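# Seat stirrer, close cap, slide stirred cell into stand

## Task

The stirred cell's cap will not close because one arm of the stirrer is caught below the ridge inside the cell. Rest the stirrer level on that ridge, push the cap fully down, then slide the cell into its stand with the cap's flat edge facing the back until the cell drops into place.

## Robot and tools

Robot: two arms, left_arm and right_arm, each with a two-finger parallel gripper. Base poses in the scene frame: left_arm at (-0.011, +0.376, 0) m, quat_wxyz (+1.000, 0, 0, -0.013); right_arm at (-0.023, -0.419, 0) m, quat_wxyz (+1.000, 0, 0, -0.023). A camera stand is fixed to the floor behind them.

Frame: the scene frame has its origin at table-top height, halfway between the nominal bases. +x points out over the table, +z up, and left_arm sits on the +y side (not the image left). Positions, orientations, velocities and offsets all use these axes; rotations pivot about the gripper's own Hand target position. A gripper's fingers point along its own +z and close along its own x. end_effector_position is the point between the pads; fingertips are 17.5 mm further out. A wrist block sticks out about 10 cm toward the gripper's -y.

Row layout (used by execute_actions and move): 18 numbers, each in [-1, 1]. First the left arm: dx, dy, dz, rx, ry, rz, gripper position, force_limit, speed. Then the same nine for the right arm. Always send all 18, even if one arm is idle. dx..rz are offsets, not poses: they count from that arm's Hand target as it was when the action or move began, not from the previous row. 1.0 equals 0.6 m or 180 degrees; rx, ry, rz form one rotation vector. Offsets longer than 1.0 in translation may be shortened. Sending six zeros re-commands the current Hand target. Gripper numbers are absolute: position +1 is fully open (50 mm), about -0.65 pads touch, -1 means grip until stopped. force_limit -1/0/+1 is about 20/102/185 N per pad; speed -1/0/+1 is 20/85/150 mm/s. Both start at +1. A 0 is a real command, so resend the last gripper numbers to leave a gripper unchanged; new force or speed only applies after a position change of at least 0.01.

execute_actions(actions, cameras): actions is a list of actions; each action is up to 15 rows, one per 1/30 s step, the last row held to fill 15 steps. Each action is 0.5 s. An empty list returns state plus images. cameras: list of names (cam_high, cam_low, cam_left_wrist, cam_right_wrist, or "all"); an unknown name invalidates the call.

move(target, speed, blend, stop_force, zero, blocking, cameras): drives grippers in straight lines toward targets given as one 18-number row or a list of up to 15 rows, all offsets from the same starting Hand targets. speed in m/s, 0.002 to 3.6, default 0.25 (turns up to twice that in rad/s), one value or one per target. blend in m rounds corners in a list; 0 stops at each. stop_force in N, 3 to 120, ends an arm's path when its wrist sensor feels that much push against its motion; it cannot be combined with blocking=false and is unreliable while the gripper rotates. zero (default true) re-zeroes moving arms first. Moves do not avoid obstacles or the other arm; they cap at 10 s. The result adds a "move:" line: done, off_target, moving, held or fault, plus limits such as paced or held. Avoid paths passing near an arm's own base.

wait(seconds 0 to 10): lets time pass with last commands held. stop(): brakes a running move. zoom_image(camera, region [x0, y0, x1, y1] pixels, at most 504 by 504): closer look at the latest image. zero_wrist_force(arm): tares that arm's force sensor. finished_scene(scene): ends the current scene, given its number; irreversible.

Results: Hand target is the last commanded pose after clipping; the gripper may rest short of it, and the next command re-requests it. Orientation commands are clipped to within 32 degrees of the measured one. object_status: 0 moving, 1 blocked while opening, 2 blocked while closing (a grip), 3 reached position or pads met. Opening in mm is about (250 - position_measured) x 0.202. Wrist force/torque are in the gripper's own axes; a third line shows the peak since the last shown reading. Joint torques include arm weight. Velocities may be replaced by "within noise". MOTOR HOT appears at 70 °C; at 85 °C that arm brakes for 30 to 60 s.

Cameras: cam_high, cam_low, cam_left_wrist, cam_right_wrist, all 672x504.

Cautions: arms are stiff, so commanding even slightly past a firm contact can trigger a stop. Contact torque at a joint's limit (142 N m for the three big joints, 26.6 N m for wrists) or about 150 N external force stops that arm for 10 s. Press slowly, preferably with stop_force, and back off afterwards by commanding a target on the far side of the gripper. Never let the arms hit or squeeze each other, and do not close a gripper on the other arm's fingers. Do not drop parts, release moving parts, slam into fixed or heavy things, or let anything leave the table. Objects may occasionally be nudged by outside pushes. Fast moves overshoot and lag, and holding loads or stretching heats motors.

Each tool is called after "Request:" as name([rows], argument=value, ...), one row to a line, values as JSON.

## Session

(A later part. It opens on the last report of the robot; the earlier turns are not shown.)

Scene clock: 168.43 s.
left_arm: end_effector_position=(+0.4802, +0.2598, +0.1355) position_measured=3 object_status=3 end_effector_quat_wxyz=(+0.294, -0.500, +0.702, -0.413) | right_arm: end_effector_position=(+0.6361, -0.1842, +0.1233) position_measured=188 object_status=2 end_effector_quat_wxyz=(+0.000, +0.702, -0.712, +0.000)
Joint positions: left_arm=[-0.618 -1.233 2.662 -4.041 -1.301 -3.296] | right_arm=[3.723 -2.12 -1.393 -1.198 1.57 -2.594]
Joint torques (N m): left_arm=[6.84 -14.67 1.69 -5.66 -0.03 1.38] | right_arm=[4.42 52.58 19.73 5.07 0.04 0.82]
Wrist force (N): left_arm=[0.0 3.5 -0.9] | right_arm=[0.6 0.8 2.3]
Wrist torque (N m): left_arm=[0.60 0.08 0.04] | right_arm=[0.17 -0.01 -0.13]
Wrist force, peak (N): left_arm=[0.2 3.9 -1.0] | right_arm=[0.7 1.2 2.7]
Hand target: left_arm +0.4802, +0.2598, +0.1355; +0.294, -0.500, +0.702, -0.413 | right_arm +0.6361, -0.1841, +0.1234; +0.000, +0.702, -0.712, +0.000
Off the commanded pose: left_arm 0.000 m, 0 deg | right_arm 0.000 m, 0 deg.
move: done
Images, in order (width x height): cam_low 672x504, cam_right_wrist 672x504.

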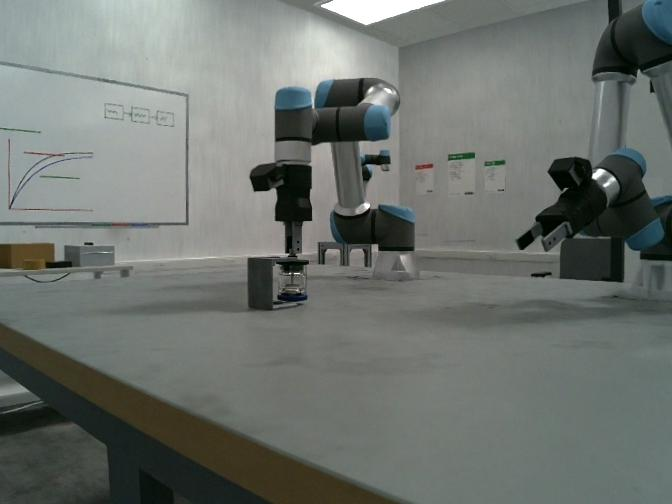

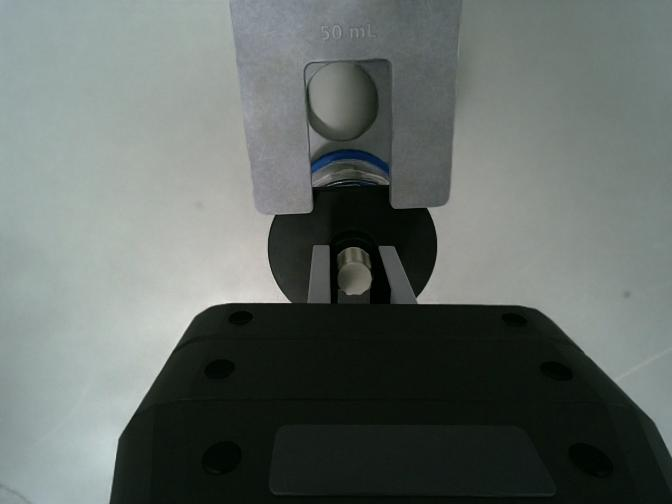

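Request:
move([
  [0,0,0,0,0,0,1,-1,-1,0.02,0,0,0,0,0,-1,-0.5,-1],
], speed=0.03, cameras=["cam_right_wrist","cam_low"])

Request:
zoom_image(camera="cam_low", region=[245, 250, 315, 320])

Request:
zoom_image(camera="cam_right_wrist", region=[240, 140, 460, 310])

Scene clock: 169.40 s.
left_arm: end_effector_position=(+0.4802, +0.2598, +0.1355) position_measured=3 object_status=3 end_effector_quat_wxyz=(+0.294, -0.500, +0.702, -0.413) | right_arm: end_effector_position=(+0.6481, -0.1842, +0.1233) position_measured=188 object_status=2 end_effector_quat_wxyz=(+0.000, +0.702, -0.712, +0.000)
Joint positions: left_arm=[-0.618 -1.233 2.662 -4.041 -1.301 -3.296] | right_arm=[3.714 -2.146 -1.352 -1.214 1.57 -2.603]
Joint torques (N m): left_arm=[7.01 -15.33 1.41 -5.45 0.04 1.26] | right_arm=[3.07 54.72 19.86 4.97 -0.07 0.58]
Wrist force (N): left_arm=[0.2 3.6 -0.8] | right_arm=[0.4 0.7 2.4]
Wrist torque (N m): left_arm=[0.61 0.07 0.03] | right_arm=[0.16 0.01 -0.12]
Wrist force, peak (N): left_arm=[0.2 3.9 -0.9] | right_arm=[0.9 1.2 2.5]
Hand target: left_arm +0.4802, +0.2598, +0.1355; +0.294, -0.500, +0.702, -0.413 | right_arm +0.6481, -0.1841, +0.1234; +0.000, +0.702, -0.712, +0.000
Off the commanded pose: left_arm 0.000 m, 0 deg | right_arm 0.000 m, 0 deg.
move: done
Images, in order (width x height): cam_low 672x504, cam_right_wrist 672x504.

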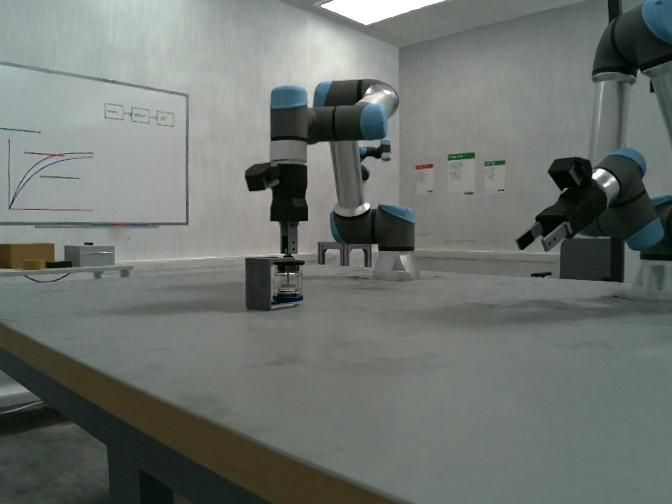

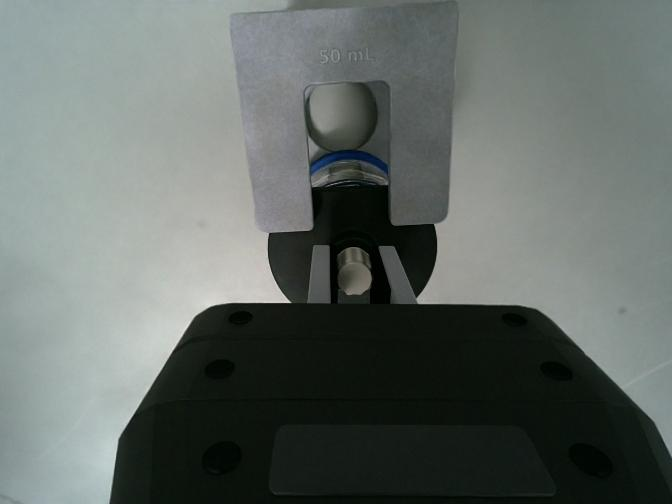

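Scaled by 7.200 from the camera's 672x504 image, which has a finer 960x720 frame.

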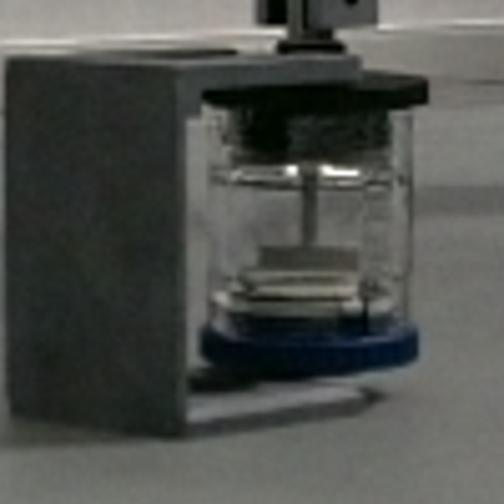

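Scaled by 2.291 from the camera's 672x504 image, which has a finer 960x720 frame.

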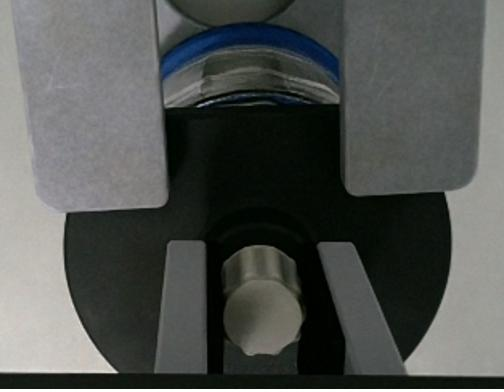

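Request:
move([
  [0,0,0,0,0,0,1,-1,-1,-0.015,0,0,0,0,0,-1,-0.5,-1],
  [0,0,0,0,0,0,1,-1,-1,-0.015,0,0.0018,0,0,0,-1,-0.5,-1],
  [0,0,0,0,0,0,1,-1,-1,0.01,0,0.0018,0,0,0,-1,-0.5,-1],
], speed=0.03, cameras=["cam_right_wrist","cam_low"])

Request:
zoom_image(camera="cam_low", region=[245, 250, 315, 320])

Request:
zoom_image(camera="cam_low", region=[255, 285, 310, 315])

Scene clock: 172.70 s.
left_arm: end_effector_position=(+0.4802, +0.2598, +0.1355) position_measured=3 object_status=3 end_effector_quat_wxyz=(+0.294, -0.500, +0.702, -0.413) | right_arm: end_effector_position=(+0.6541, -0.1842, +0.1244) position_measured=188 object_status=2 end_effector_quat_wxyz=(+0.000, +0.702, -0.712, +0.000)
Joint positions: left_arm=[-0.618 -1.233 2.662 -4.041 -1.301 -3.296] | right_arm=[3.71 -2.158 -1.329 -1.224 1.57 -2.607]
Joint torques (N m): left_arm=[6.59 -15.49 1.86 -5.25 0.14 1.04] | right_arm=[3.61 53.63 19.85 5.2 1.96 0.67]
Wrist force (N): left_arm=[0.1 3.5 -0.8] | right_arm=[0.5 0.6 2.8]
Wrist torque (N m): left_arm=[0.60 0.07 0.03] | right_arm=[0.17 -0.05 -0.13]
Wrist force, peak (N): left_arm=[0.1 3.9 -0.7] | right_arm=[0.6 0.6 3.3]
Hand target: left_arm +0.4802, +0.2598, +0.1355; +0.294, -0.500, +0.702, -0.413 | right_arm +0.6541, -0.1841, +0.1245; +0.000, +0.702, -0.712, +0.000
Off the commanded pose: left_arm 0.000 m, 0 deg | right_arm 0.000 m, 0 deg.
move: done
Images, in order (width x height): cam_low 672x504, cam_right_wrist 672x504.

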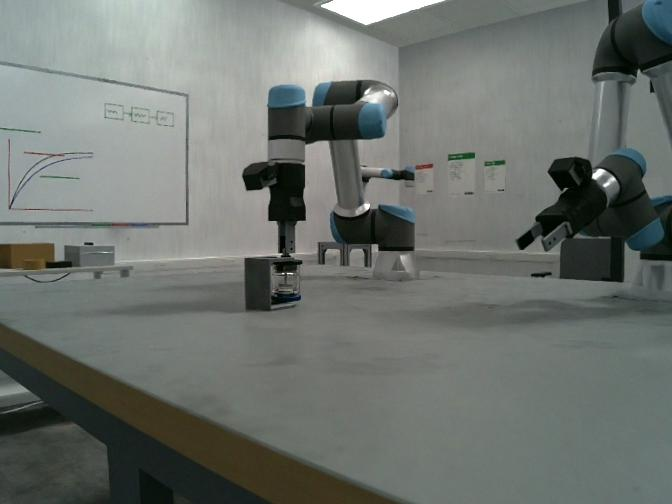

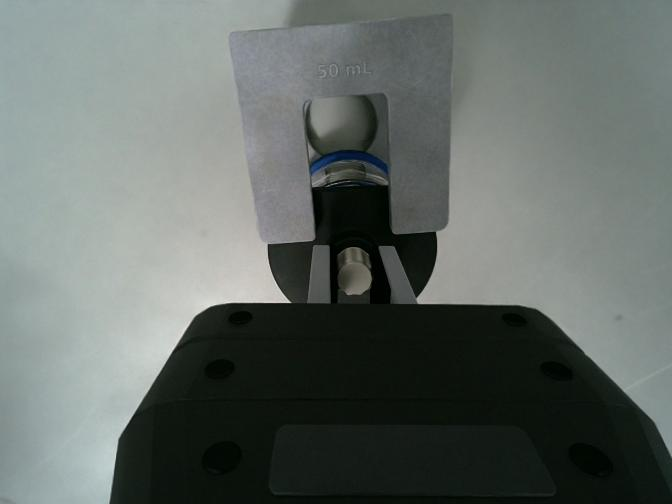

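Scaled by 7.200 from the camera's 672x504 image, which has a finer 960x720 frame.

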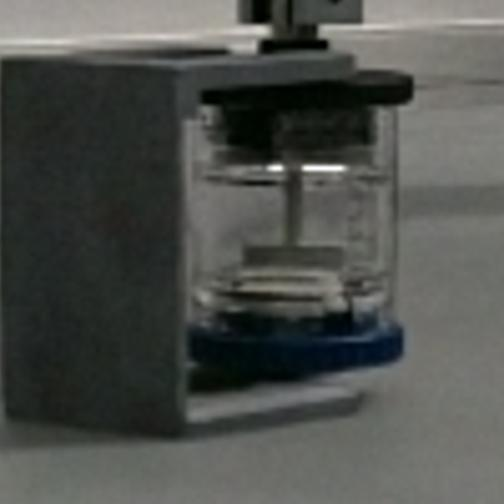

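Scaled by 9.164 from the camera's 672x504 image, which has a finer 960x720 frame.

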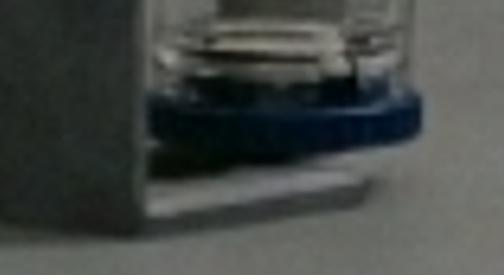

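Request:
move(target=[0,0,0,0,0,0,1,-1,-1,0.02,0.0008,0,0,0,0.024,-1,-0.5,-1], speed=0.03, cameras=["cam_right_wrist","cam_low"])

Scene clock: 175.27 s.
left_arm: end_effector_position=(+0.4802, +0.2598, +0.1355) position_measured=3 object_status=3 end_effector_quat_wxyz=(+0.294, -0.500, +0.702, -0.413) | right_arm: end_effector_position=(+0.6662, -0.1836, +0.1245) position_measured=188 object_status=2 end_effector_quat_wxyz=(+0.000, +0.729, -0.685, +0.000) end_effector_velocity=(-0.001, +0.001, +0.000) end_effector_angular_velocity=(+0.000, +0.000, -0.005)
Joint positions: left_arm=[-0.618 -1.233 2.662 -4.041 -1.301 -3.296] | right_arm=[3.702 -2.185 -1.284 -1.242 1.57 -2.691]
Joint velocities: left_arm=[within noise] | right_arm=[0.001 0.001 -0.001 0 0 0.006]
Joint torques (N m): left_arm=[5.69 -15.11 0.47 -5.65 0.37 1.1] | right_arm=[-5.24 54.24 20.09 3.05 2.75 1.15]
Wrist force (N): left_arm=[0.1 3.4 -0.7] | right_arm=[0.7 0.9 1.8]
Wrist torque (N m): left_arm=[0.59 0.08 0.03] | right_arm=[0.18 -0.05 -0.14]
Wrist force, peak (N): left_arm=[0.1 3.9 -0.9] | right_arm=[0.5 0.8 3.0]
Hand target: left_arm +0.4802, +0.2598, +0.1355; +0.294, -0.500, +0.702, -0.413 | right_arm +0.6661, -0.1836, +0.1245; +0.000, +0.729, -0.685, +0.000
Off the commanded pose: left_arm 0.000 m, 0 deg | right_arm 0.000 m, 0 deg.
move: done
Images, in order (width x height): cam_low 672x504, cam_right_wrist 672x504.

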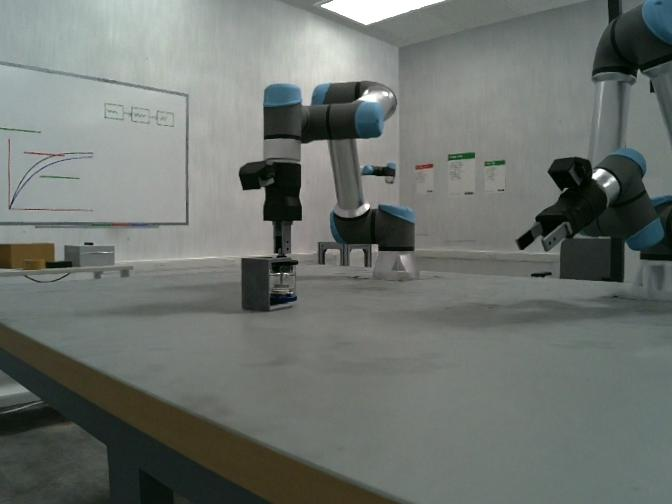

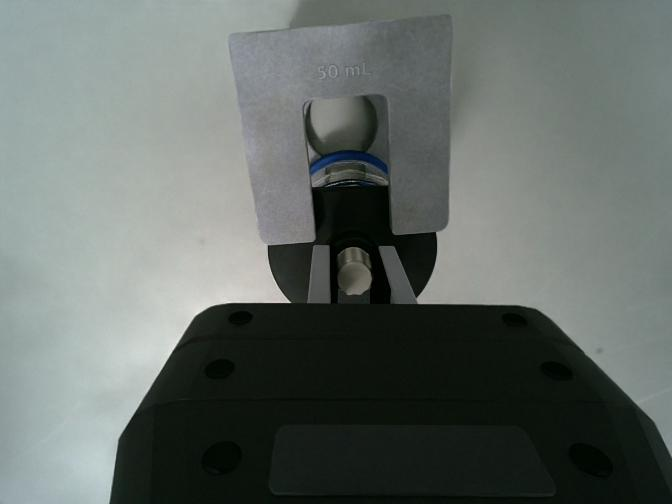

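Request:
zoom_image(camera="cam_low", region=[220, 230, 320, 320])

Request:
zoom_image(camera="cam_right_wrist", region=[220, 0, 460, 310])

Scaled by 5.040 from the camera's 672x504 image, which has a finer 960x720 frame.

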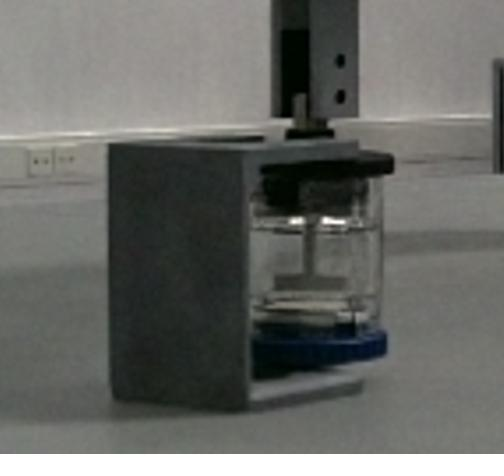

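Scaled by 1.626 from the camera's 672x504 image, which has a finer 960x720 frame.

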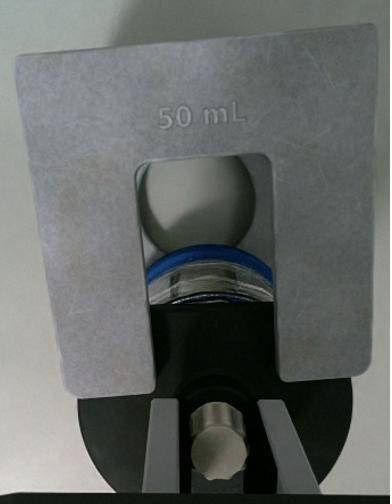

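Request:
move([
  [0,0,0,0,0,0,1,-1,-1,-0.005,-0.0003,0,0,0,0,-1,-0.5,-1],
  [0,0,0,0,0,0,1,-1,-1,-0.005,-0.0003,-0.0012,0,0,0,-1,-0.5,-1],
  [0,0,0,0,0,0,1,-1,-1,0.008,0.0004,-0.0012,0,0,0,-1,-0.5,-1],
], speed=0.02, cameras=["cam_right_wrist","cam_low"])

Request:
zoom_image(camera="cam_low", region=[220, 230, 320, 320])

Scene clock: 177.63 s.
left_arm: end_effector_position=(+0.4802, +0.2598, +0.1355) position_measured=3 object_status=3 end_effector_quat_wxyz=(+0.294, -0.500, +0.702, -0.413) | right_arm: end_effector_position=(+0.6709, -0.1834, +0.1238) position_measured=188 object_status=2 end_effector_quat_wxyz=(+0.000, +0.729, -0.685, +0.000)
Joint positions: left_arm=[-0.618 -1.233 2.662 -4.041 -1.301 -3.296] | right_arm=[3.699 -2.197 -1.267 -1.248 1.57 -2.693]
Joint torques (N m): left_arm=[6.93 -14.47 1.38 -5.25 0.29 1.05] | right_arm=[0.71 33.31 5.5 3.21 2.19 0.16]
Wrist force (N): left_arm=[0.2 3.5 -1.0] | right_arm=[2.0 6.4 -33.8]
Wrist torque (N m): left_arm=[0.60 0.05 0.03] | right_arm=[0.08 0.00 -0.11]
Wrist force, peak (N): left_arm=[0.0 3.9 -0.8] | right_arm=[2.0 6.4 -33.8]
Hand target: left_arm +0.4802, +0.2598, +0.1355; +0.294, -0.500, +0.702, -0.413 | right_arm +0.6709, -0.1833, +0.1238; +0.000, +0.729, -0.685, +0.000
Off the commanded pose: left_arm 0.000 m, 0 deg | right_arm 0.000 m, 0 deg.
move: done
Images, in order (width x height): cam_low 672x504, cam_right_wrist 672x504.

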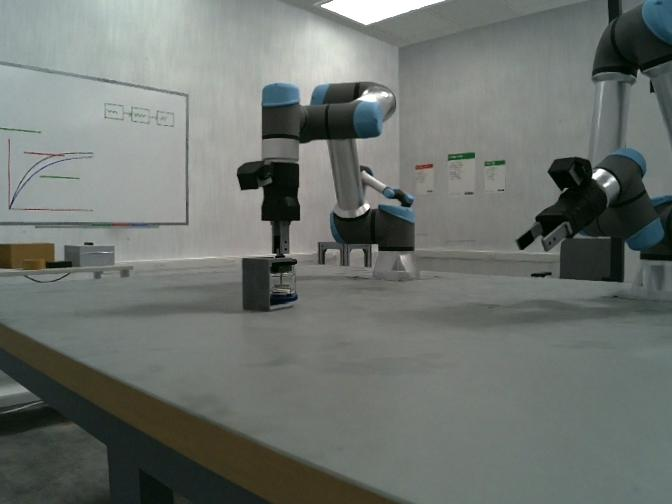

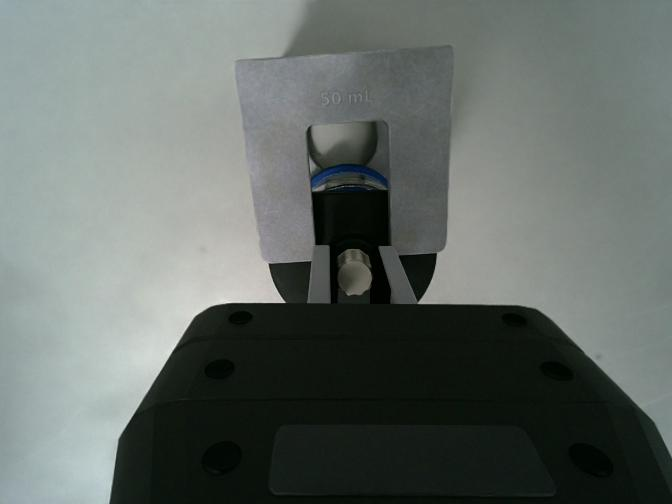

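Scaled by 5.040 from the camera's 672x504 image, which has a finer 960x720 frame.

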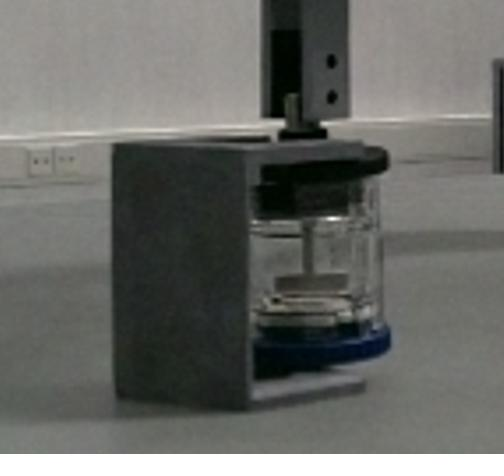

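Request:
move([
  [0,0,0,0,0,0,1,-1,-1,0,0,0.0010,0,0,0,-1,-0.5,-1],
  [0,0,0,0,0,0,1,-1,-1,0.013,0.0007,0.0010,0,0,0,-1,-0.5,-1],
], speed=0.02, cameras=["cam_right_wrist","cam_low"])

Request:
zoom_image(camera="cam_low", region=[220, 230, 320, 320])

Scene clock: 179.20 s.
left_arm: end_effector_position=(+0.4802, +0.2598, +0.1355) position_measured=3 object_status=3 end_effector_quat_wxyz=(+0.294, -0.500, +0.702, -0.413) | right_arm: end_effector_position=(+0.6787, -0.1830, +0.1243) position_measured=188 object_status=2 end_effector_quat_wxyz=(+0.000, +0.729, -0.685, +0.000)
Joint positions: left_arm=[-0.618 -1.233 2.662 -4.041 -1.301 -3.296] | right_arm=[3.694 -2.214 -1.236 -1.261 1.57 -2.698]
Joint torques (N m): left_arm=[6.68 -14.92 1.3 -5.48 0.31 0.96] | right_arm=[-1.32 46.1 12.68 4.22 2.2 0.2]
Wrist force (N): left_arm=[0.2 3.7 -1.1] | right_arm=[0.6 3.8 -14.4]
Wrist torque (N m): left_arm=[0.64 0.06 0.03] | right_arm=[0.05 -0.08 -0.17]
Wrist force, peak (N): left_arm=[0.4 3.9 -0.8] | right_arm=[2.0 6.7 -35.5]
Hand target: left_arm +0.4802, +0.2598, +0.1355; +0.294, -0.500, +0.702, -0.413 | right_arm +0.6787, -0.1829, +0.1244; +0.000, +0.729, -0.685, +0.000
Off the commanded pose: left_arm 0.000 m, 0 deg | right_arm 0.000 m, 0 deg.
move: done
Images, in order (width x height): cam_low 672x504, cam_right_wrist 672x504.

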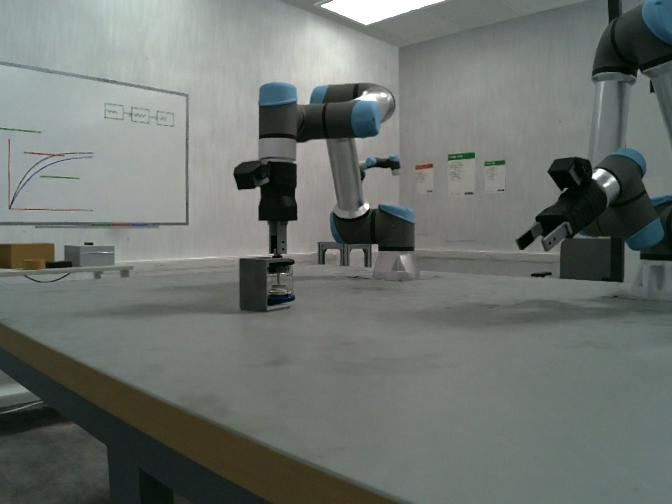

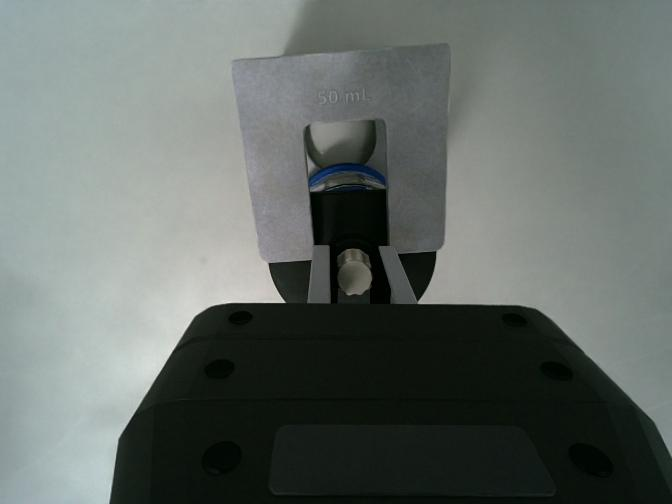

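Scaled by 5.040 from the camera's 672x504 image, which has a finer 960x720 frame.

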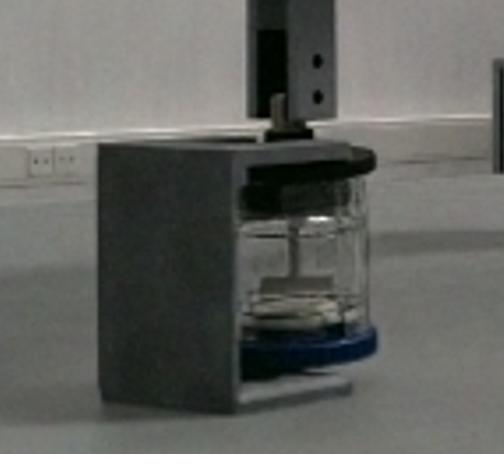

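Request:
move([
  [0,0,0,0,0,0,1,-1,-1,0,0,0.0010,0,0,0,-1,-0.5,-1],
  [0,0,0,0,0,0,1,-1,-1,0.013,0.0007,0.0010,0,0,0,-1,-0.5,-1],
], speed=0.01, cameras=["cam_right_wrist","cam_low"])

Request:
zoom_image(camera="cam_low", region=[220, 230, 320, 320])

Scene clock: 181.13 s.
left_arm: end_effector_position=(+0.4802, +0.2598, +0.1355) position_measured=3 object_status=3 end_effector_quat_wxyz=(+0.294, -0.500, +0.702, -0.413) | right_arm: end_effector_position=(+0.6866, -0.1825, +0.1249) position_measured=188 object_status=2 end_effector_quat_wxyz=(+0.000, +0.729, -0.685, +0.000)
Joint positions: left_arm=[-0.618 -1.233 2.662 -4.041 -1.301 -3.296] | right_arm=[3.689 -2.232 -1.204 -1.275 1.57 -2.703]
Joint torques (N m): left_arm=[6.21 -15.34 0.29 -5.34 0.33 1.22] | right_arm=[-5.19 57.07 20.43 3.42 2.33 -0.95]
Wrist force (N): left_arm=[-0.1 3.8 -0.8] | right_arm=[0.5 0.7 2.1]
Wrist torque (N m): left_arm=[0.65 0.10 0.04] | right_arm=[0.16 -0.01 -0.15]
Wrist force, peak (N): left_arm=[0.3 4.1 -1.0] | right_arm=[1.1 3.9 -14.6]
Hand target: left_arm +0.4802, +0.2598, +0.1355; +0.294, -0.500, +0.702, -0.413 | right_arm +0.6865, -0.1825, +0.1250; +0.000, +0.729, -0.685, +0.000
Off the commanded pose: left_arm 0.000 m, 0 deg | right_arm 0.000 m, 0 deg.
move: done
Images, in order (width x height): cam_low 672x504, cam_right_wrist 672x504.

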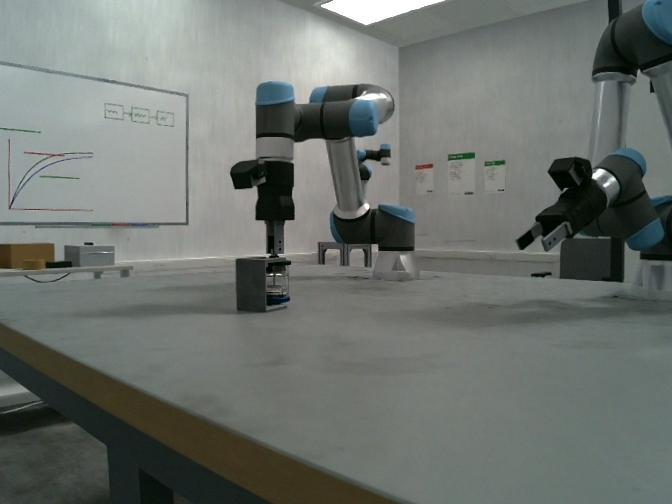

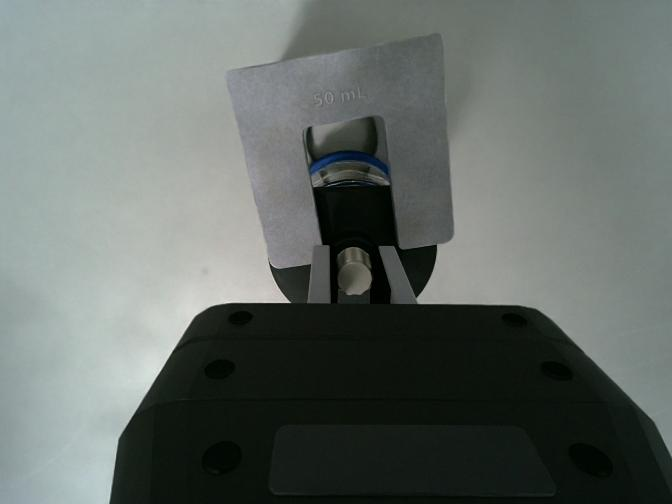

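Scaled by 5.040 from the camera's 672x504 image, which has a finer 960x720 frame.

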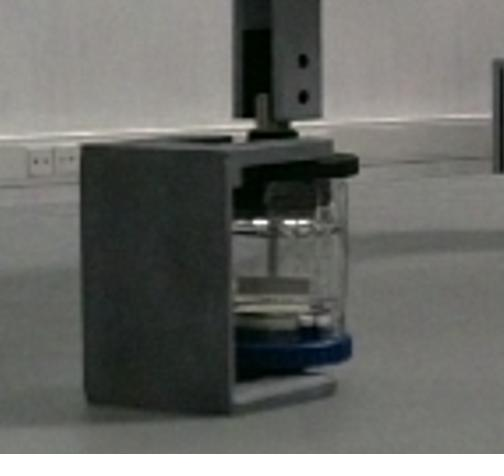

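Request:
move([
  [0,0,0,0,0,0,1,-1,-1,-0.005,-0.004,-0.0004,0,0,0,-1,-0.5,-1],
  [0,0,0,0,0,0,1,-1,-1,-0.005,-0.004,-0.0004,0,0,0.042,-1,-0.5,-1],
  [0,0,0,0,0,0,1,-1,-1,-0.005,-0.004,-0.0018,0,0,0.042,-1,-0.5,-1],
  [0,0,0,0,0,0,1,-1,-1,0.012,-0.001,-0.0018,0,0,0.042,-1,-0.5,-1],
], speed=0.02, cameras=["cam_right_wrist","cam_low"])

Request:
zoom_image(camera="cam_low", region=[210, 230, 310, 320])

Scene clock: 187.20 s.
left_arm: end_effector_position=(+0.4802, +0.2598, +0.1355) position_measured=3 object_status=3 end_effector_quat_wxyz=(+0.294, -0.500, +0.702, -0.413) | right_arm: end_effector_position=(+0.6937, -0.1832, +0.1239) position_measured=188 object_status=2 end_effector_quat_wxyz=(+0.000, +0.772, -0.635, +0.000)
Joint positions: left_arm=[-0.618 -1.233 2.662 -4.041 -1.301 -3.296] | right_arm=[3.684 -2.249 -1.178 -1.284 1.571 -2.84]
Joint torques (N m): left_arm=[6.86 -16.01 1.23 -5.35 0.39 1.07] | right_arm=[-3.09 39.74 8.19 3.51 2.1 -0.25]
Wrist force (N): left_arm=[0.1 3.8 -1.0] | right_arm=[0.7 4.6 -25.4]
Wrist torque (N m): left_arm=[0.65 0.07 0.04] | right_arm=[0.14 -0.19 -0.18]
Wrist force, peak (N): left_arm=[0.4 3.9 -0.9] | right_arm=[0.1 5.0 -25.4]
Hand target: left_arm +0.4802, +0.2598, +0.1355; +0.294, -0.500, +0.702, -0.413 | right_arm +0.6937, -0.1831, +0.1239; -0.001, +0.772, -0.635, +0.000
Off the commanded pose: left_arm 0.000 m, 0 deg | right_arm 0.000 m, 0 deg.
move: done
Images, in order (width x height): cam_low 672x504, cam_right_wrist 672x504.

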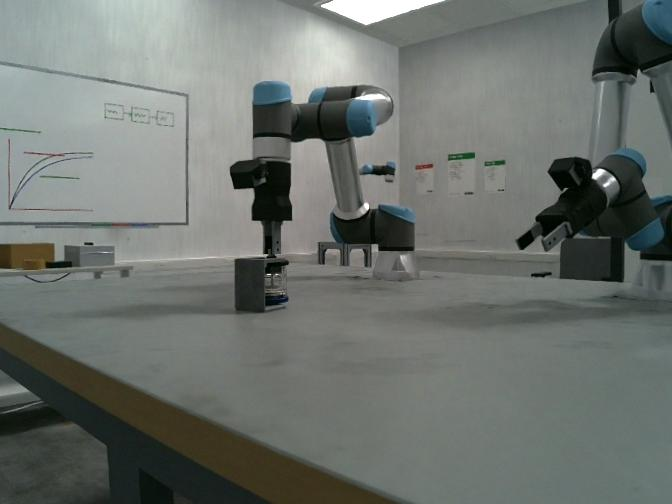

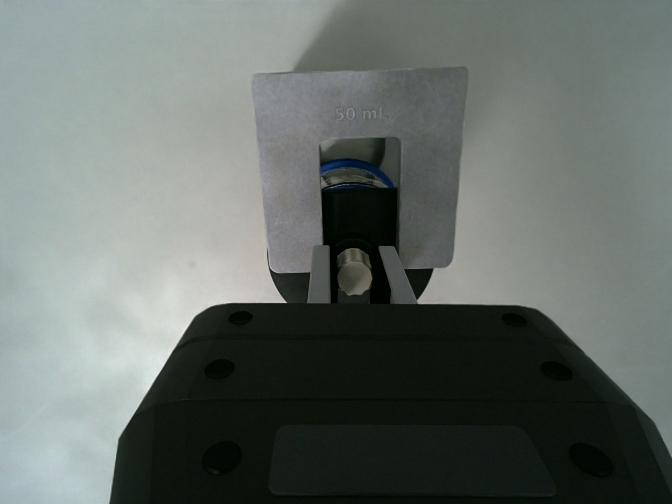

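Scaled by 5.040 from the camera's 672x504 image, which has a finer 960x720 frame.

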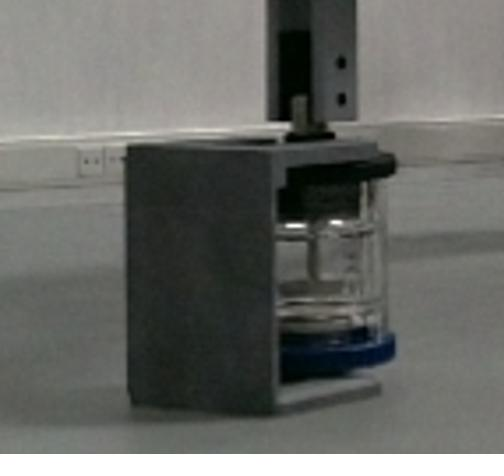

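Request:
move([
  [0,0,0,0,0,0,1,-1,-1,0.0006,-0.003,0,0,0,0.008,-1,-0.5,-1],
  [0,0,0,0,0,0,1,-1,-1,0.0236,0.0025,0,0,0,0.008,-1,-0.5,-1],
], speed=0.02, cameras=["cam_right_wrist","cam_low"])

Request:
zoom_image(camera="cam_low", region=[210, 230, 310, 320])

Scene clock: 189.23 s.
left_arm: end_effector_position=(+0.4802, +0.2598, +0.1355) position_measured=3 object_status=3 end_effector_quat_wxyz=(+0.294, -0.500, +0.702, -0.413) | right_arm: end_effector_position=(+0.7079, -0.1816, +0.1239) position_measured=188 object_status=2 end_effector_quat_wxyz=(+0.000, +0.780, -0.625, +0.000)
Joint positions: left_arm=[-0.618 -1.233 2.662 -4.041 -1.301 -3.296] | right_arm=[3.677 -2.284 -1.118 -1.309 1.571 -2.872]
Joint torques (N m): left_arm=[6.82 -15.28 0.34 -5.37 0.4 1.07] | right_arm=[-4.56 37.53 6.29 2.77 -1.01 -0.52]
Wrist force (N): left_arm=[0.0 3.5 -0.7] | right_arm=[-1.5 4.3 -29.0]
Wrist torque (N m): left_arm=[0.59 0.09 0.04] | right_arm=[0.15 -0.20 -0.16]
Wrist force, peak (N): left_arm=[0.2 3.9 -1.0] | right_arm=[-0.2 5.6 -29.4]
Hand target: left_arm +0.4802, +0.2598, +0.1355; +0.294, -0.500, +0.702, -0.413 | right_arm +0.7079, -0.1816, +0.1239; -0.001, +0.780, -0.625, +0.000
Off the commanded pose: left_arm 0.000 m, 0 deg | right_arm 0.000 m, 0 deg.
move: done
Images, in order (width x height): cam_low 672x504, cam_right_wrist 672x504.

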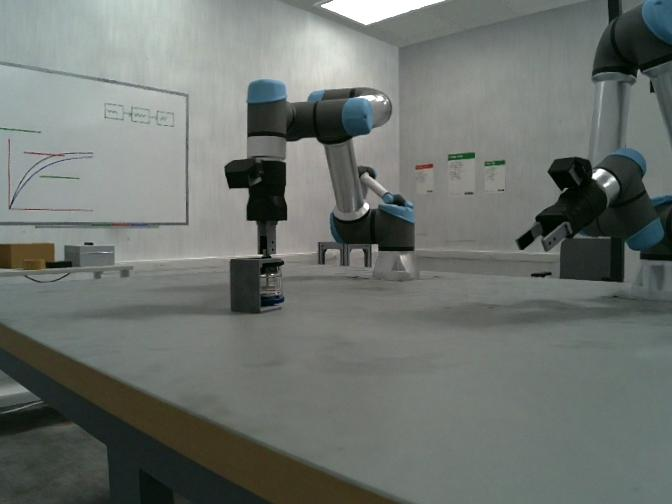

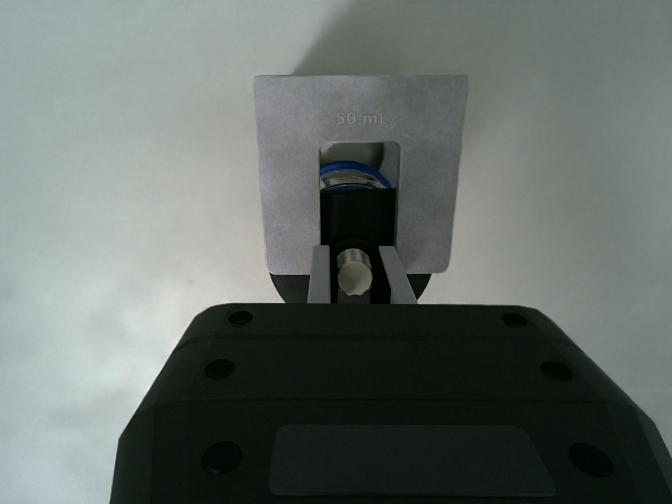

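Scaled by 5.040 from the camera's 672x504 image, which has a finer 960x720 frame.

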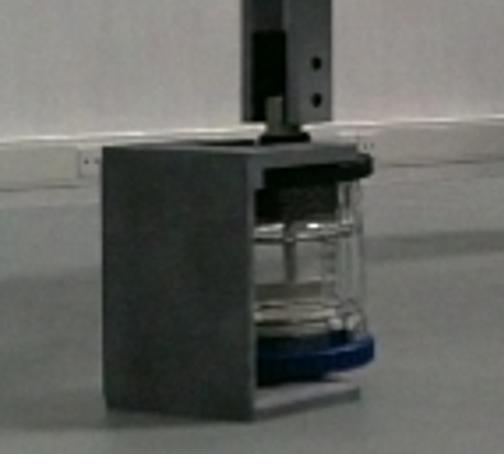

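Request:
zoom_image(camera="cam_low", region=[245, 245, 295, 320])

Request:
zoom_image(camera="cam_right_wrist", region=[240, 120, 480, 310])

Scaled by 6.720 from the camera's 672x504 image, which has a finer 960x720 frame.

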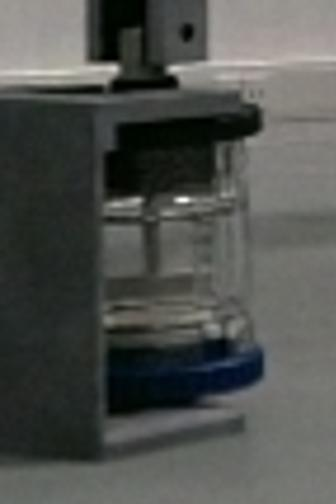

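Scaled by 2.100 from the camera's 672x504 image, which has a finer 960x720 frame.

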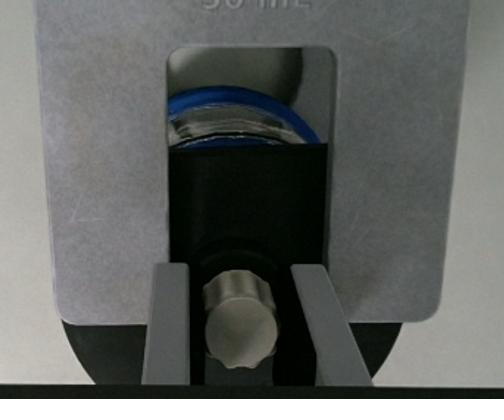

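Request:
move([
  [0,0,0,0,0,0,1,-1,-1,0,0,0.0018,0,0,0,-1,-0.5,-1],
  [0,0,0,0,0,0,1,-1,-1,-0.005,-0.006,0.0018,0,0,0,-1,-0.5,-1],
  [0,0,0,0,0,0,1,-1,-1,-0.005,-0.006,0,0,0,0,-1,-0.5,-1],
  [0,0,0,0,0,0,1,-1,-1,0.0115,-0.002,0,0,0,0,-1,-0.5,-1],
], speed=0.02, cameras=["cam_right_wrist"])

Scene clock: 194.50 s.
left_arm: end_effector_position=(+0.4802, +0.2598, +0.1355) position_measured=3 object_status=3 end_effector_quat_wxyz=(+0.294, -0.500, +0.702, -0.413) | right_arm: end_effector_position=(+0.7148, -0.1828, +0.1239) position_measured=188 object_status=2 end_effector_quat_wxyz=(+0.000, +0.780, -0.625, +0.000)
Joint positions: left_arm=[-0.618 -1.233 2.662 -4.041 -1.301 -3.296] | right_arm=[3.671 -2.3 -1.09 -1.321 1.571 -2.878]
Joint torques (N m): left_arm=[6.05 -15.65 1.62 -5.5 0.57 0.91] | right_arm=[-5.01 41.24 8.67 3.34 0.65 -0.68]
Wrist force (N): left_arm=[0.0 3.7 -0.9] | right_arm=[0.4 4.5 -25.2]
Wrist torque (N m): left_arm=[0.63 0.09 0.04] | right_arm=[0.18 -0.10 -0.17]
Wrist force, peak (N): left_arm=[0.2 3.8 -1.1] | right_arm=[-1.4 4.5 -29.2]
Hand target: left_arm +0.4802, +0.2598, +0.1355; +0.294, -0.500, +0.702, -0.413 | right_arm +0.7148, -0.1828, +0.1239; -0.001, +0.780, -0.625, +0.000
Off the commanded pose: left_arm 0.000 m, 0 deg | right_arm 0.000 m, 0 deg.
move: done
Images, in order (width x height): cam_right_wrist 672x504.

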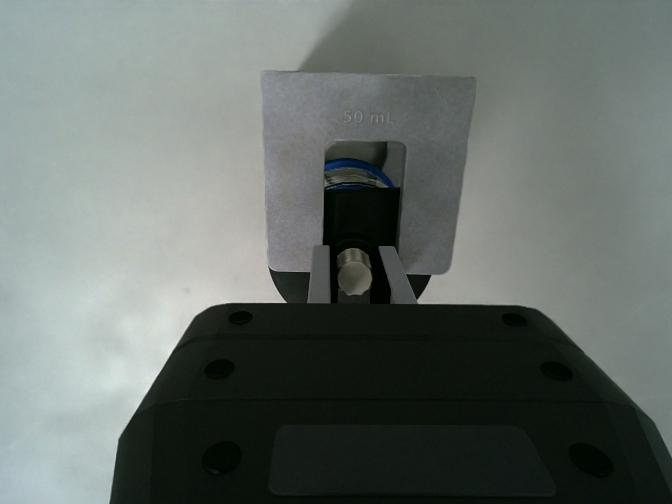

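Request:
move(target=[0,0,0,0,0,0,1,-1,-1,0,0,0.0010,0,0,0,-1,-0.5,-1])

Request:
move(target=[0,0,0,0,0,0,1,-1,-1,0,0,0.0005,0,0,0,-1,-0.5,-1])

Request:
move(target=[0,0,0,0,0,0,1,-1,-1,0,0,0.0005,0,0,0,-1,-0.5,-1])

Request:
move(target=[0,0,0,0,0,0,1,-1,-1,0,0,0.0005,0,0,0,-1,-0.5,-1])

Request:
move(target=[0,0,0,0,0,0,1,-1,-1,0,0,0.0005,0,0,0,-1,-0.5,-1])

Request:
move(target=[0,0,0,0,0,0,1,-1,-1,0,0,0.001,0,0,0,-1,-0.5,-1], cameras=["cam_low","cam_right_wrist"])

Request:
zoom_image(camera="cam_low", region=[220, 245, 290, 320])

Scene clock: 196.40 s.
left_arm: end_effector_position=(+0.4802, +0.2598, +0.1355) position_measured=3 object_status=3 end_effector_quat_wxyz=(+0.294, -0.500, +0.702, -0.413) | right_arm: end_effector_position=(+0.7147, -0.1828, +0.1244) position_measured=188 object_status=2 end_effector_quat_wxyz=(+0.000, +0.780, -0.625, +0.000)
Joint positions: left_arm=[-0.618 -1.233 2.662 -4.041 -1.301 -3.296] | right_arm=[3.671 -2.3 -1.089 -1.322 1.571 -2.878]
Joint torques (N m): left_arm=[6.23 -15.28 -0.26 -5.5 0.75 0.8] | right_arm=[4.62 53.37 30.17 2.13 2.43 0.62]
Wrist force (N): left_arm=[0.4 3.5 -1.0] | right_arm=[0.6 2.3 -4.8]
Wrist torque (N m): left_arm=[0.61 0.02 0.04] | right_arm=[0.08 -0.15 -0.17]
Wrist force, peak (N): left_arm=[0.1 3.9 -0.7] | right_arm=[0.7 4.7 -25.6]
Hand target: left_arm +0.4802, +0.2598, +0.1355; +0.294, -0.500, +0.702, -0.413 | right_arm +0.7148, -0.1828, +0.1245; -0.001, +0.780, -0.625, +0.000
Off the commanded pose: left_arm 0.000 m, 0 deg | right_arm 0.000 m, 0 deg.
move: done

Scene clock: 197.10 s.
left_arm: end_effector_position=(+0.4802, +0.2598, +0.1355) position_measured=3 object_status=3 end_effector_quat_wxyz=(+0.294, -0.500, +0.702, -0.413) | right_arm: end_effector_position=(+0.7148, -0.1828, +0.1248) position_measured=188 object_status=2 end_effector_quat_wxyz=(-0.001, +0.780, -0.625, +0.000)
Joint positions: left_arm=[-0.618 -1.233 2.662 -4.041 -1.301 -3.296] | right_arm=[3.671 -2.3 -1.088 -1.323 1.571 -2.878]
Joint torques (N m): left_arm=[5.61 -14.73 1.48 -5.45 0.71 0.95] | right_arm=[4.18 60.18 32.83 1.68 2.29 0.59]
Wrist force (N): left_arm=[-0.1 3.4 -0.9] | right_arm=[0.1 0.6 2.6]
Wrist torque (N m): left_arm=[0.58 0.10 0.03] | right_arm=[0.19 0.03 -0.15]
Wrist force, peak (N): left_arm=[0.2 3.8 -1.0] | right_arm=[0.4 2.2 -4.3]
Hand target: left_arm +0.4802, +0.2598, +0.1355; +0.294, -0.500, +0.702, -0.413 | right_arm +0.7148, -0.1828, +0.1248; -0.001, +0.780, -0.625, +0.000
Off the commanded pose: left_arm 0.000 m, 0 deg | right_arm 0.000 m, 0 deg.
move: done

Scene clock: 197.80 s.
left_arm: end_effector_position=(+0.4802, +0.2598, +0.1355) position_measured=3 object_status=3 end_effector_quat_wxyz=(+0.294, -0.500, +0.702, -0.413) | right_arm: end_effector_position=(+0.7148, -0.1828, +0.1251) position_measured=188 object_status=2 end_effector_quat_wxyz=(-0.001, +0.780, -0.625, +0.000)
Joint positions: left_arm=[-0.618 -1.233 2.662 -4.041 -1.301 -3.296] | right_arm=[3.671 -2.3 -1.088 -1.324 1.571 -2.878]
Joint torques (N m): left_arm=[5.72 -15.67 2.27 -5.32 0.58 1] | right_arm=[4.83 59.87 32.74 1.75 2.32 0.73]
Wrist force (N): left_arm=[0.1 3.8 -0.9] | right_arm=[0.3 0.6 2.8]
Wrist torque (N m): left_arm=[0.64 0.07 0.04] | right_arm=[0.19 -0.02 -0.16]
Wrist force, peak (N): left_arm=[0.1 3.8 -0.9] | right_arm=[0.5 0.5 3.1]
Hand target: left_arm +0.4802, +0.2598, +0.1355; +0.294, -0.500, +0.702, -0.413 | right_arm +0.7148, -0.1828, +0.1251; -0.001, +0.780, -0.625, +0.000
Off the commanded pose: left_arm 0.000 m, 0 deg | right_arm 0.000 m, 0 deg.
move: done

Scene clock: 198.50 s.
left_arm: end_effector_position=(+0.4802, +0.2598, +0.1355) position_measured=3 object_status=3 end_effector_quat_wxyz=(+0.294, -0.500, +0.702, -0.413) | right_arm: end_effector_position=(+0.7148, -0.1828, +0.1254) position_measured=188 object_status=2 end_effector_quat_wxyz=(-0.001, +0.780, -0.625, +0.000)
Joint positions: left_arm=[-0.618 -1.233 2.662 -4.041 -1.301 -3.296] | right_arm=[3.671 -2.299 -1.087 -1.324 1.571 -2.878]
Joint torques (N m): left_arm=[5.28 -15.21 1.29 -5.38 0.69 1.06] | right_arm=[4.24 59.9 33.15 1.79 2.34 0.63]
Wrist force (N): left_arm=[0.3 3.8 -1.0] | right_arm=[0.2 0.5 2.9]
Wrist torque (N m): left_arm=[0.65 0.04 0.03] | right_arm=[0.17 -0.01 -0.15]
Wrist force, peak (N): left_arm=[0.1 3.9 -0.8] | right_arm=[0.4 0.6 3.0]
Hand target: left_arm +0.4802, +0.2598, +0.1355; +0.294, -0.500, +0.702, -0.413 | right_arm +0.7148, -0.1828, +0.1254; -0.001, +0.780, -0.625, +0.000
Off the commanded pose: left_arm 0.000 m, 0 deg | right_arm 0.000 m, 0 deg.
move: done

Scene clock: 199.20 s.
left_arm: end_effector_position=(+0.4802, +0.2598, +0.1355) position_measured=3 object_status=3 end_effector_quat_wxyz=(+0.294, -0.500, +0.702, -0.413) | right_arm: end_effector_position=(+0.7148, -0.1828, +0.1257) position_measured=188 object_status=2 end_effector_quat_wxyz=(-0.001, +0.780, -0.625, +0.000)
Joint positions: left_arm=[-0.618 -1.233 2.662 -4.041 -1.301 -3.296] | right_arm=[3.671 -2.299 -1.087 -1.325 1.571 -2.878]
Joint torques (N m): left_arm=[6.2 -14.72 1.95 -5.25 0.65 0.9] | right_arm=[4.69 59.78 32.96 1.84 2.19 0.66]
Wrist force (N): left_arm=[0.2 3.5 -1.2] | right_arm=[0.3 0.5 3.0]
Wrist torque (N m): left_arm=[0.61 0.06 0.03] | right_arm=[0.16 -0.02 -0.16]
Wrist force, peak (N): left_arm=[0.2 3.6 -1.4] | right_arm=[0.3 0.5 3.0]
Hand target: left_arm +0.4802, +0.2598, +0.1355; +0.294, -0.500, +0.702, -0.413 | right_arm +0.7148, -0.1828, +0.1257; -0.001, +0.780, -0.625, +0.000
Off the commanded pose: left_arm 0.000 m, 0 deg | right_arm 0.000 m, 0 deg.
move: done

Scene clock: 199.90 s.
left_arm: end_effector_position=(+0.4802, +0.2598, +0.1355) position_measured=3 object_status=3 end_effector_quat_wxyz=(+0.294, -0.500, +0.702, -0.413) | right_arm: end_effector_position=(+0.7148, -0.1828, +0.1263) position_measured=188 object_status=2 end_effector_quat_wxyz=(-0.001, +0.780, -0.625, +0.000)
Joint positions: left_arm=[-0.618 -1.233 2.662 -4.041 -1.301 -3.296] | right_arm=[3.671 -2.299 -1.086 -1.326 1.571 -2.878]
Joint torques (N m): left_arm=[5.35 -14.85 1.17 -5.35 0.52 0.97] | right_arm=[4.68 59.96 32.24 1.92 2.08 0.63]
Wrist force (N): left_arm=[0.4 3.8 -1.0] | right_arm=[0.3 0.5 3.0]
Wrist torque (N m): left_arm=[0.65 0.03 0.04] | right_arm=[0.15 -0.01 -0.15]
Wrist force, peak (N): left_arm=[0.4 3.8 -1.0] | right_arm=[0.4 0.6 3.1]
Hand target: left_arm +0.4802, +0.2598, +0.1355; +0.294, -0.500, +0.702, -0.413 | right_arm +0.7148, -0.1828, +0.1263; -0.001, +0.780, -0.625, +0.000
Off the commanded pose: left_arm 0.000 m, 0 deg | right_arm 0.000 m, 0 deg.
move: done
Images, in order (width x height): cam_low 672x504, cam_right_wrist 672x504.

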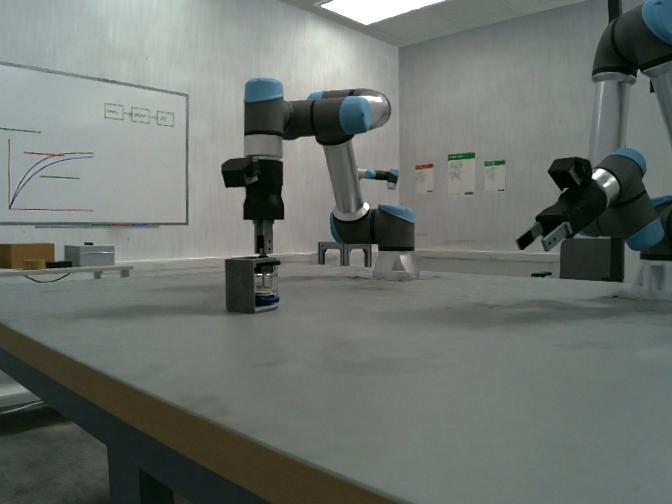

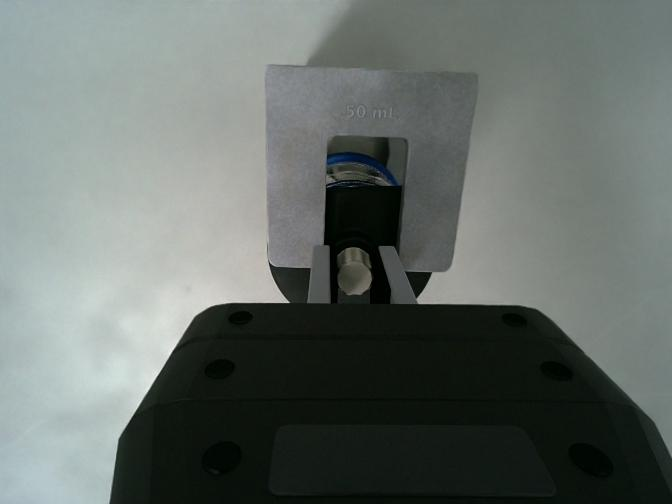

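Scaled by 6.720 from the camera's 672x504 image, which has a finer 960x720 frame.

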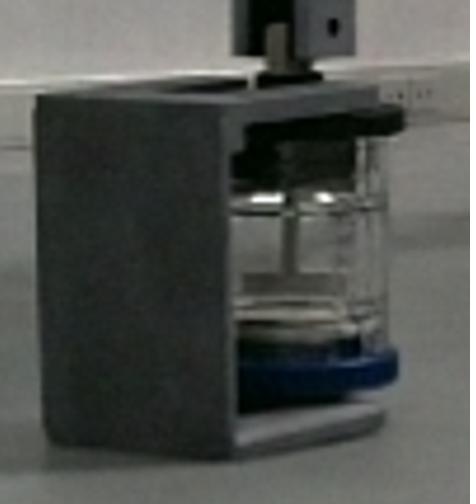

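Request:
move(target=[0,0,0,0,0,0,1,-1,-1,0,0,0.01,0,0,0,-1,-0.5,-1], speed=0.02, cameras=["cam_low"])

Request:
zoom_image(camera="cam_low", region=[220, 245, 290, 320])

Scene clock: 201.03 s.
left_arm: end_effector_position=(+0.4802, +0.2598, +0.1355) position_measured=3 object_status=3 end_effector_quat_wxyz=(+0.294, -0.500, +0.702, -0.413) | right_arm: end_effector_position=(+0.7148, -0.1828, +0.1324) position_measured=188 object_status=2 end_effector_quat_wxyz=(-0.001, +0.780, -0.625, +0.000)
Joint positions: left_arm=[-0.618 -1.233 2.662 -4.041 -1.301 -3.296] | right_arm=[3.671 -2.295 -1.077 -1.339 1.571 -2.878]
Joint torques (N m): left_arm=[5.93 -15.09 1.36 -5.5 0.8 0.82] | right_arm=[4.55 54.46 24.41 4.12 1.99 0.63]
Wrist force (N): left_arm=[0.2 3.7 -0.9] | right_arm=[0.3 0.3 3.3]
Wrist torque (N m): left_arm=[0.64 0.06 0.04] | right_arm=[0.10 0.00 -0.15]
Wrist force, peak (N): left_arm=[0.2 4.0 -0.9] | right_arm=[0.4 0.6 3.6]
Hand target: left_arm +0.4802, +0.2598, +0.1355; +0.294, -0.500, +0.702, -0.413 | right_arm +0.7148, -0.1828, +0.1323; -0.001, +0.780, -0.625, +0.000
Off the commanded pose: left_arm 0.000 m, 0 deg | right_arm 0.000 m, 0 deg.
move: done
Images, in order (width x height): cam_low 672x504.

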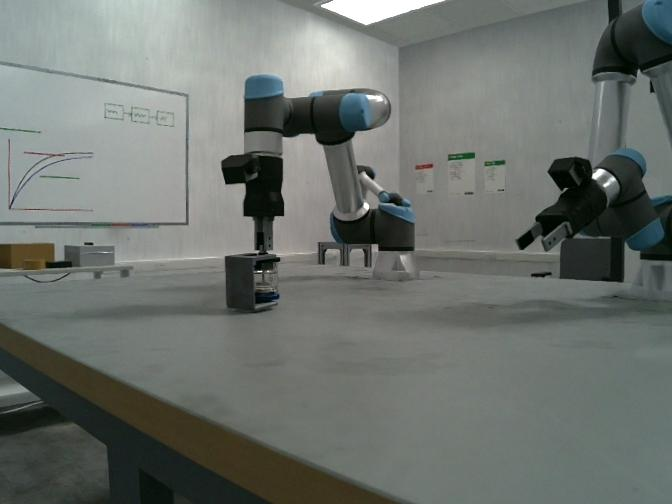

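Scaled by 6.720 from the camera's 672x504 image, which has a finer 960x720 frame.

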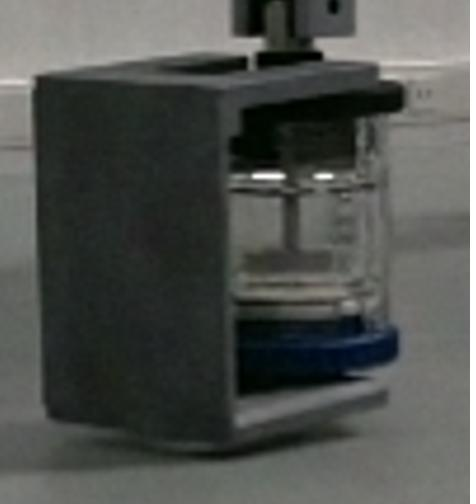

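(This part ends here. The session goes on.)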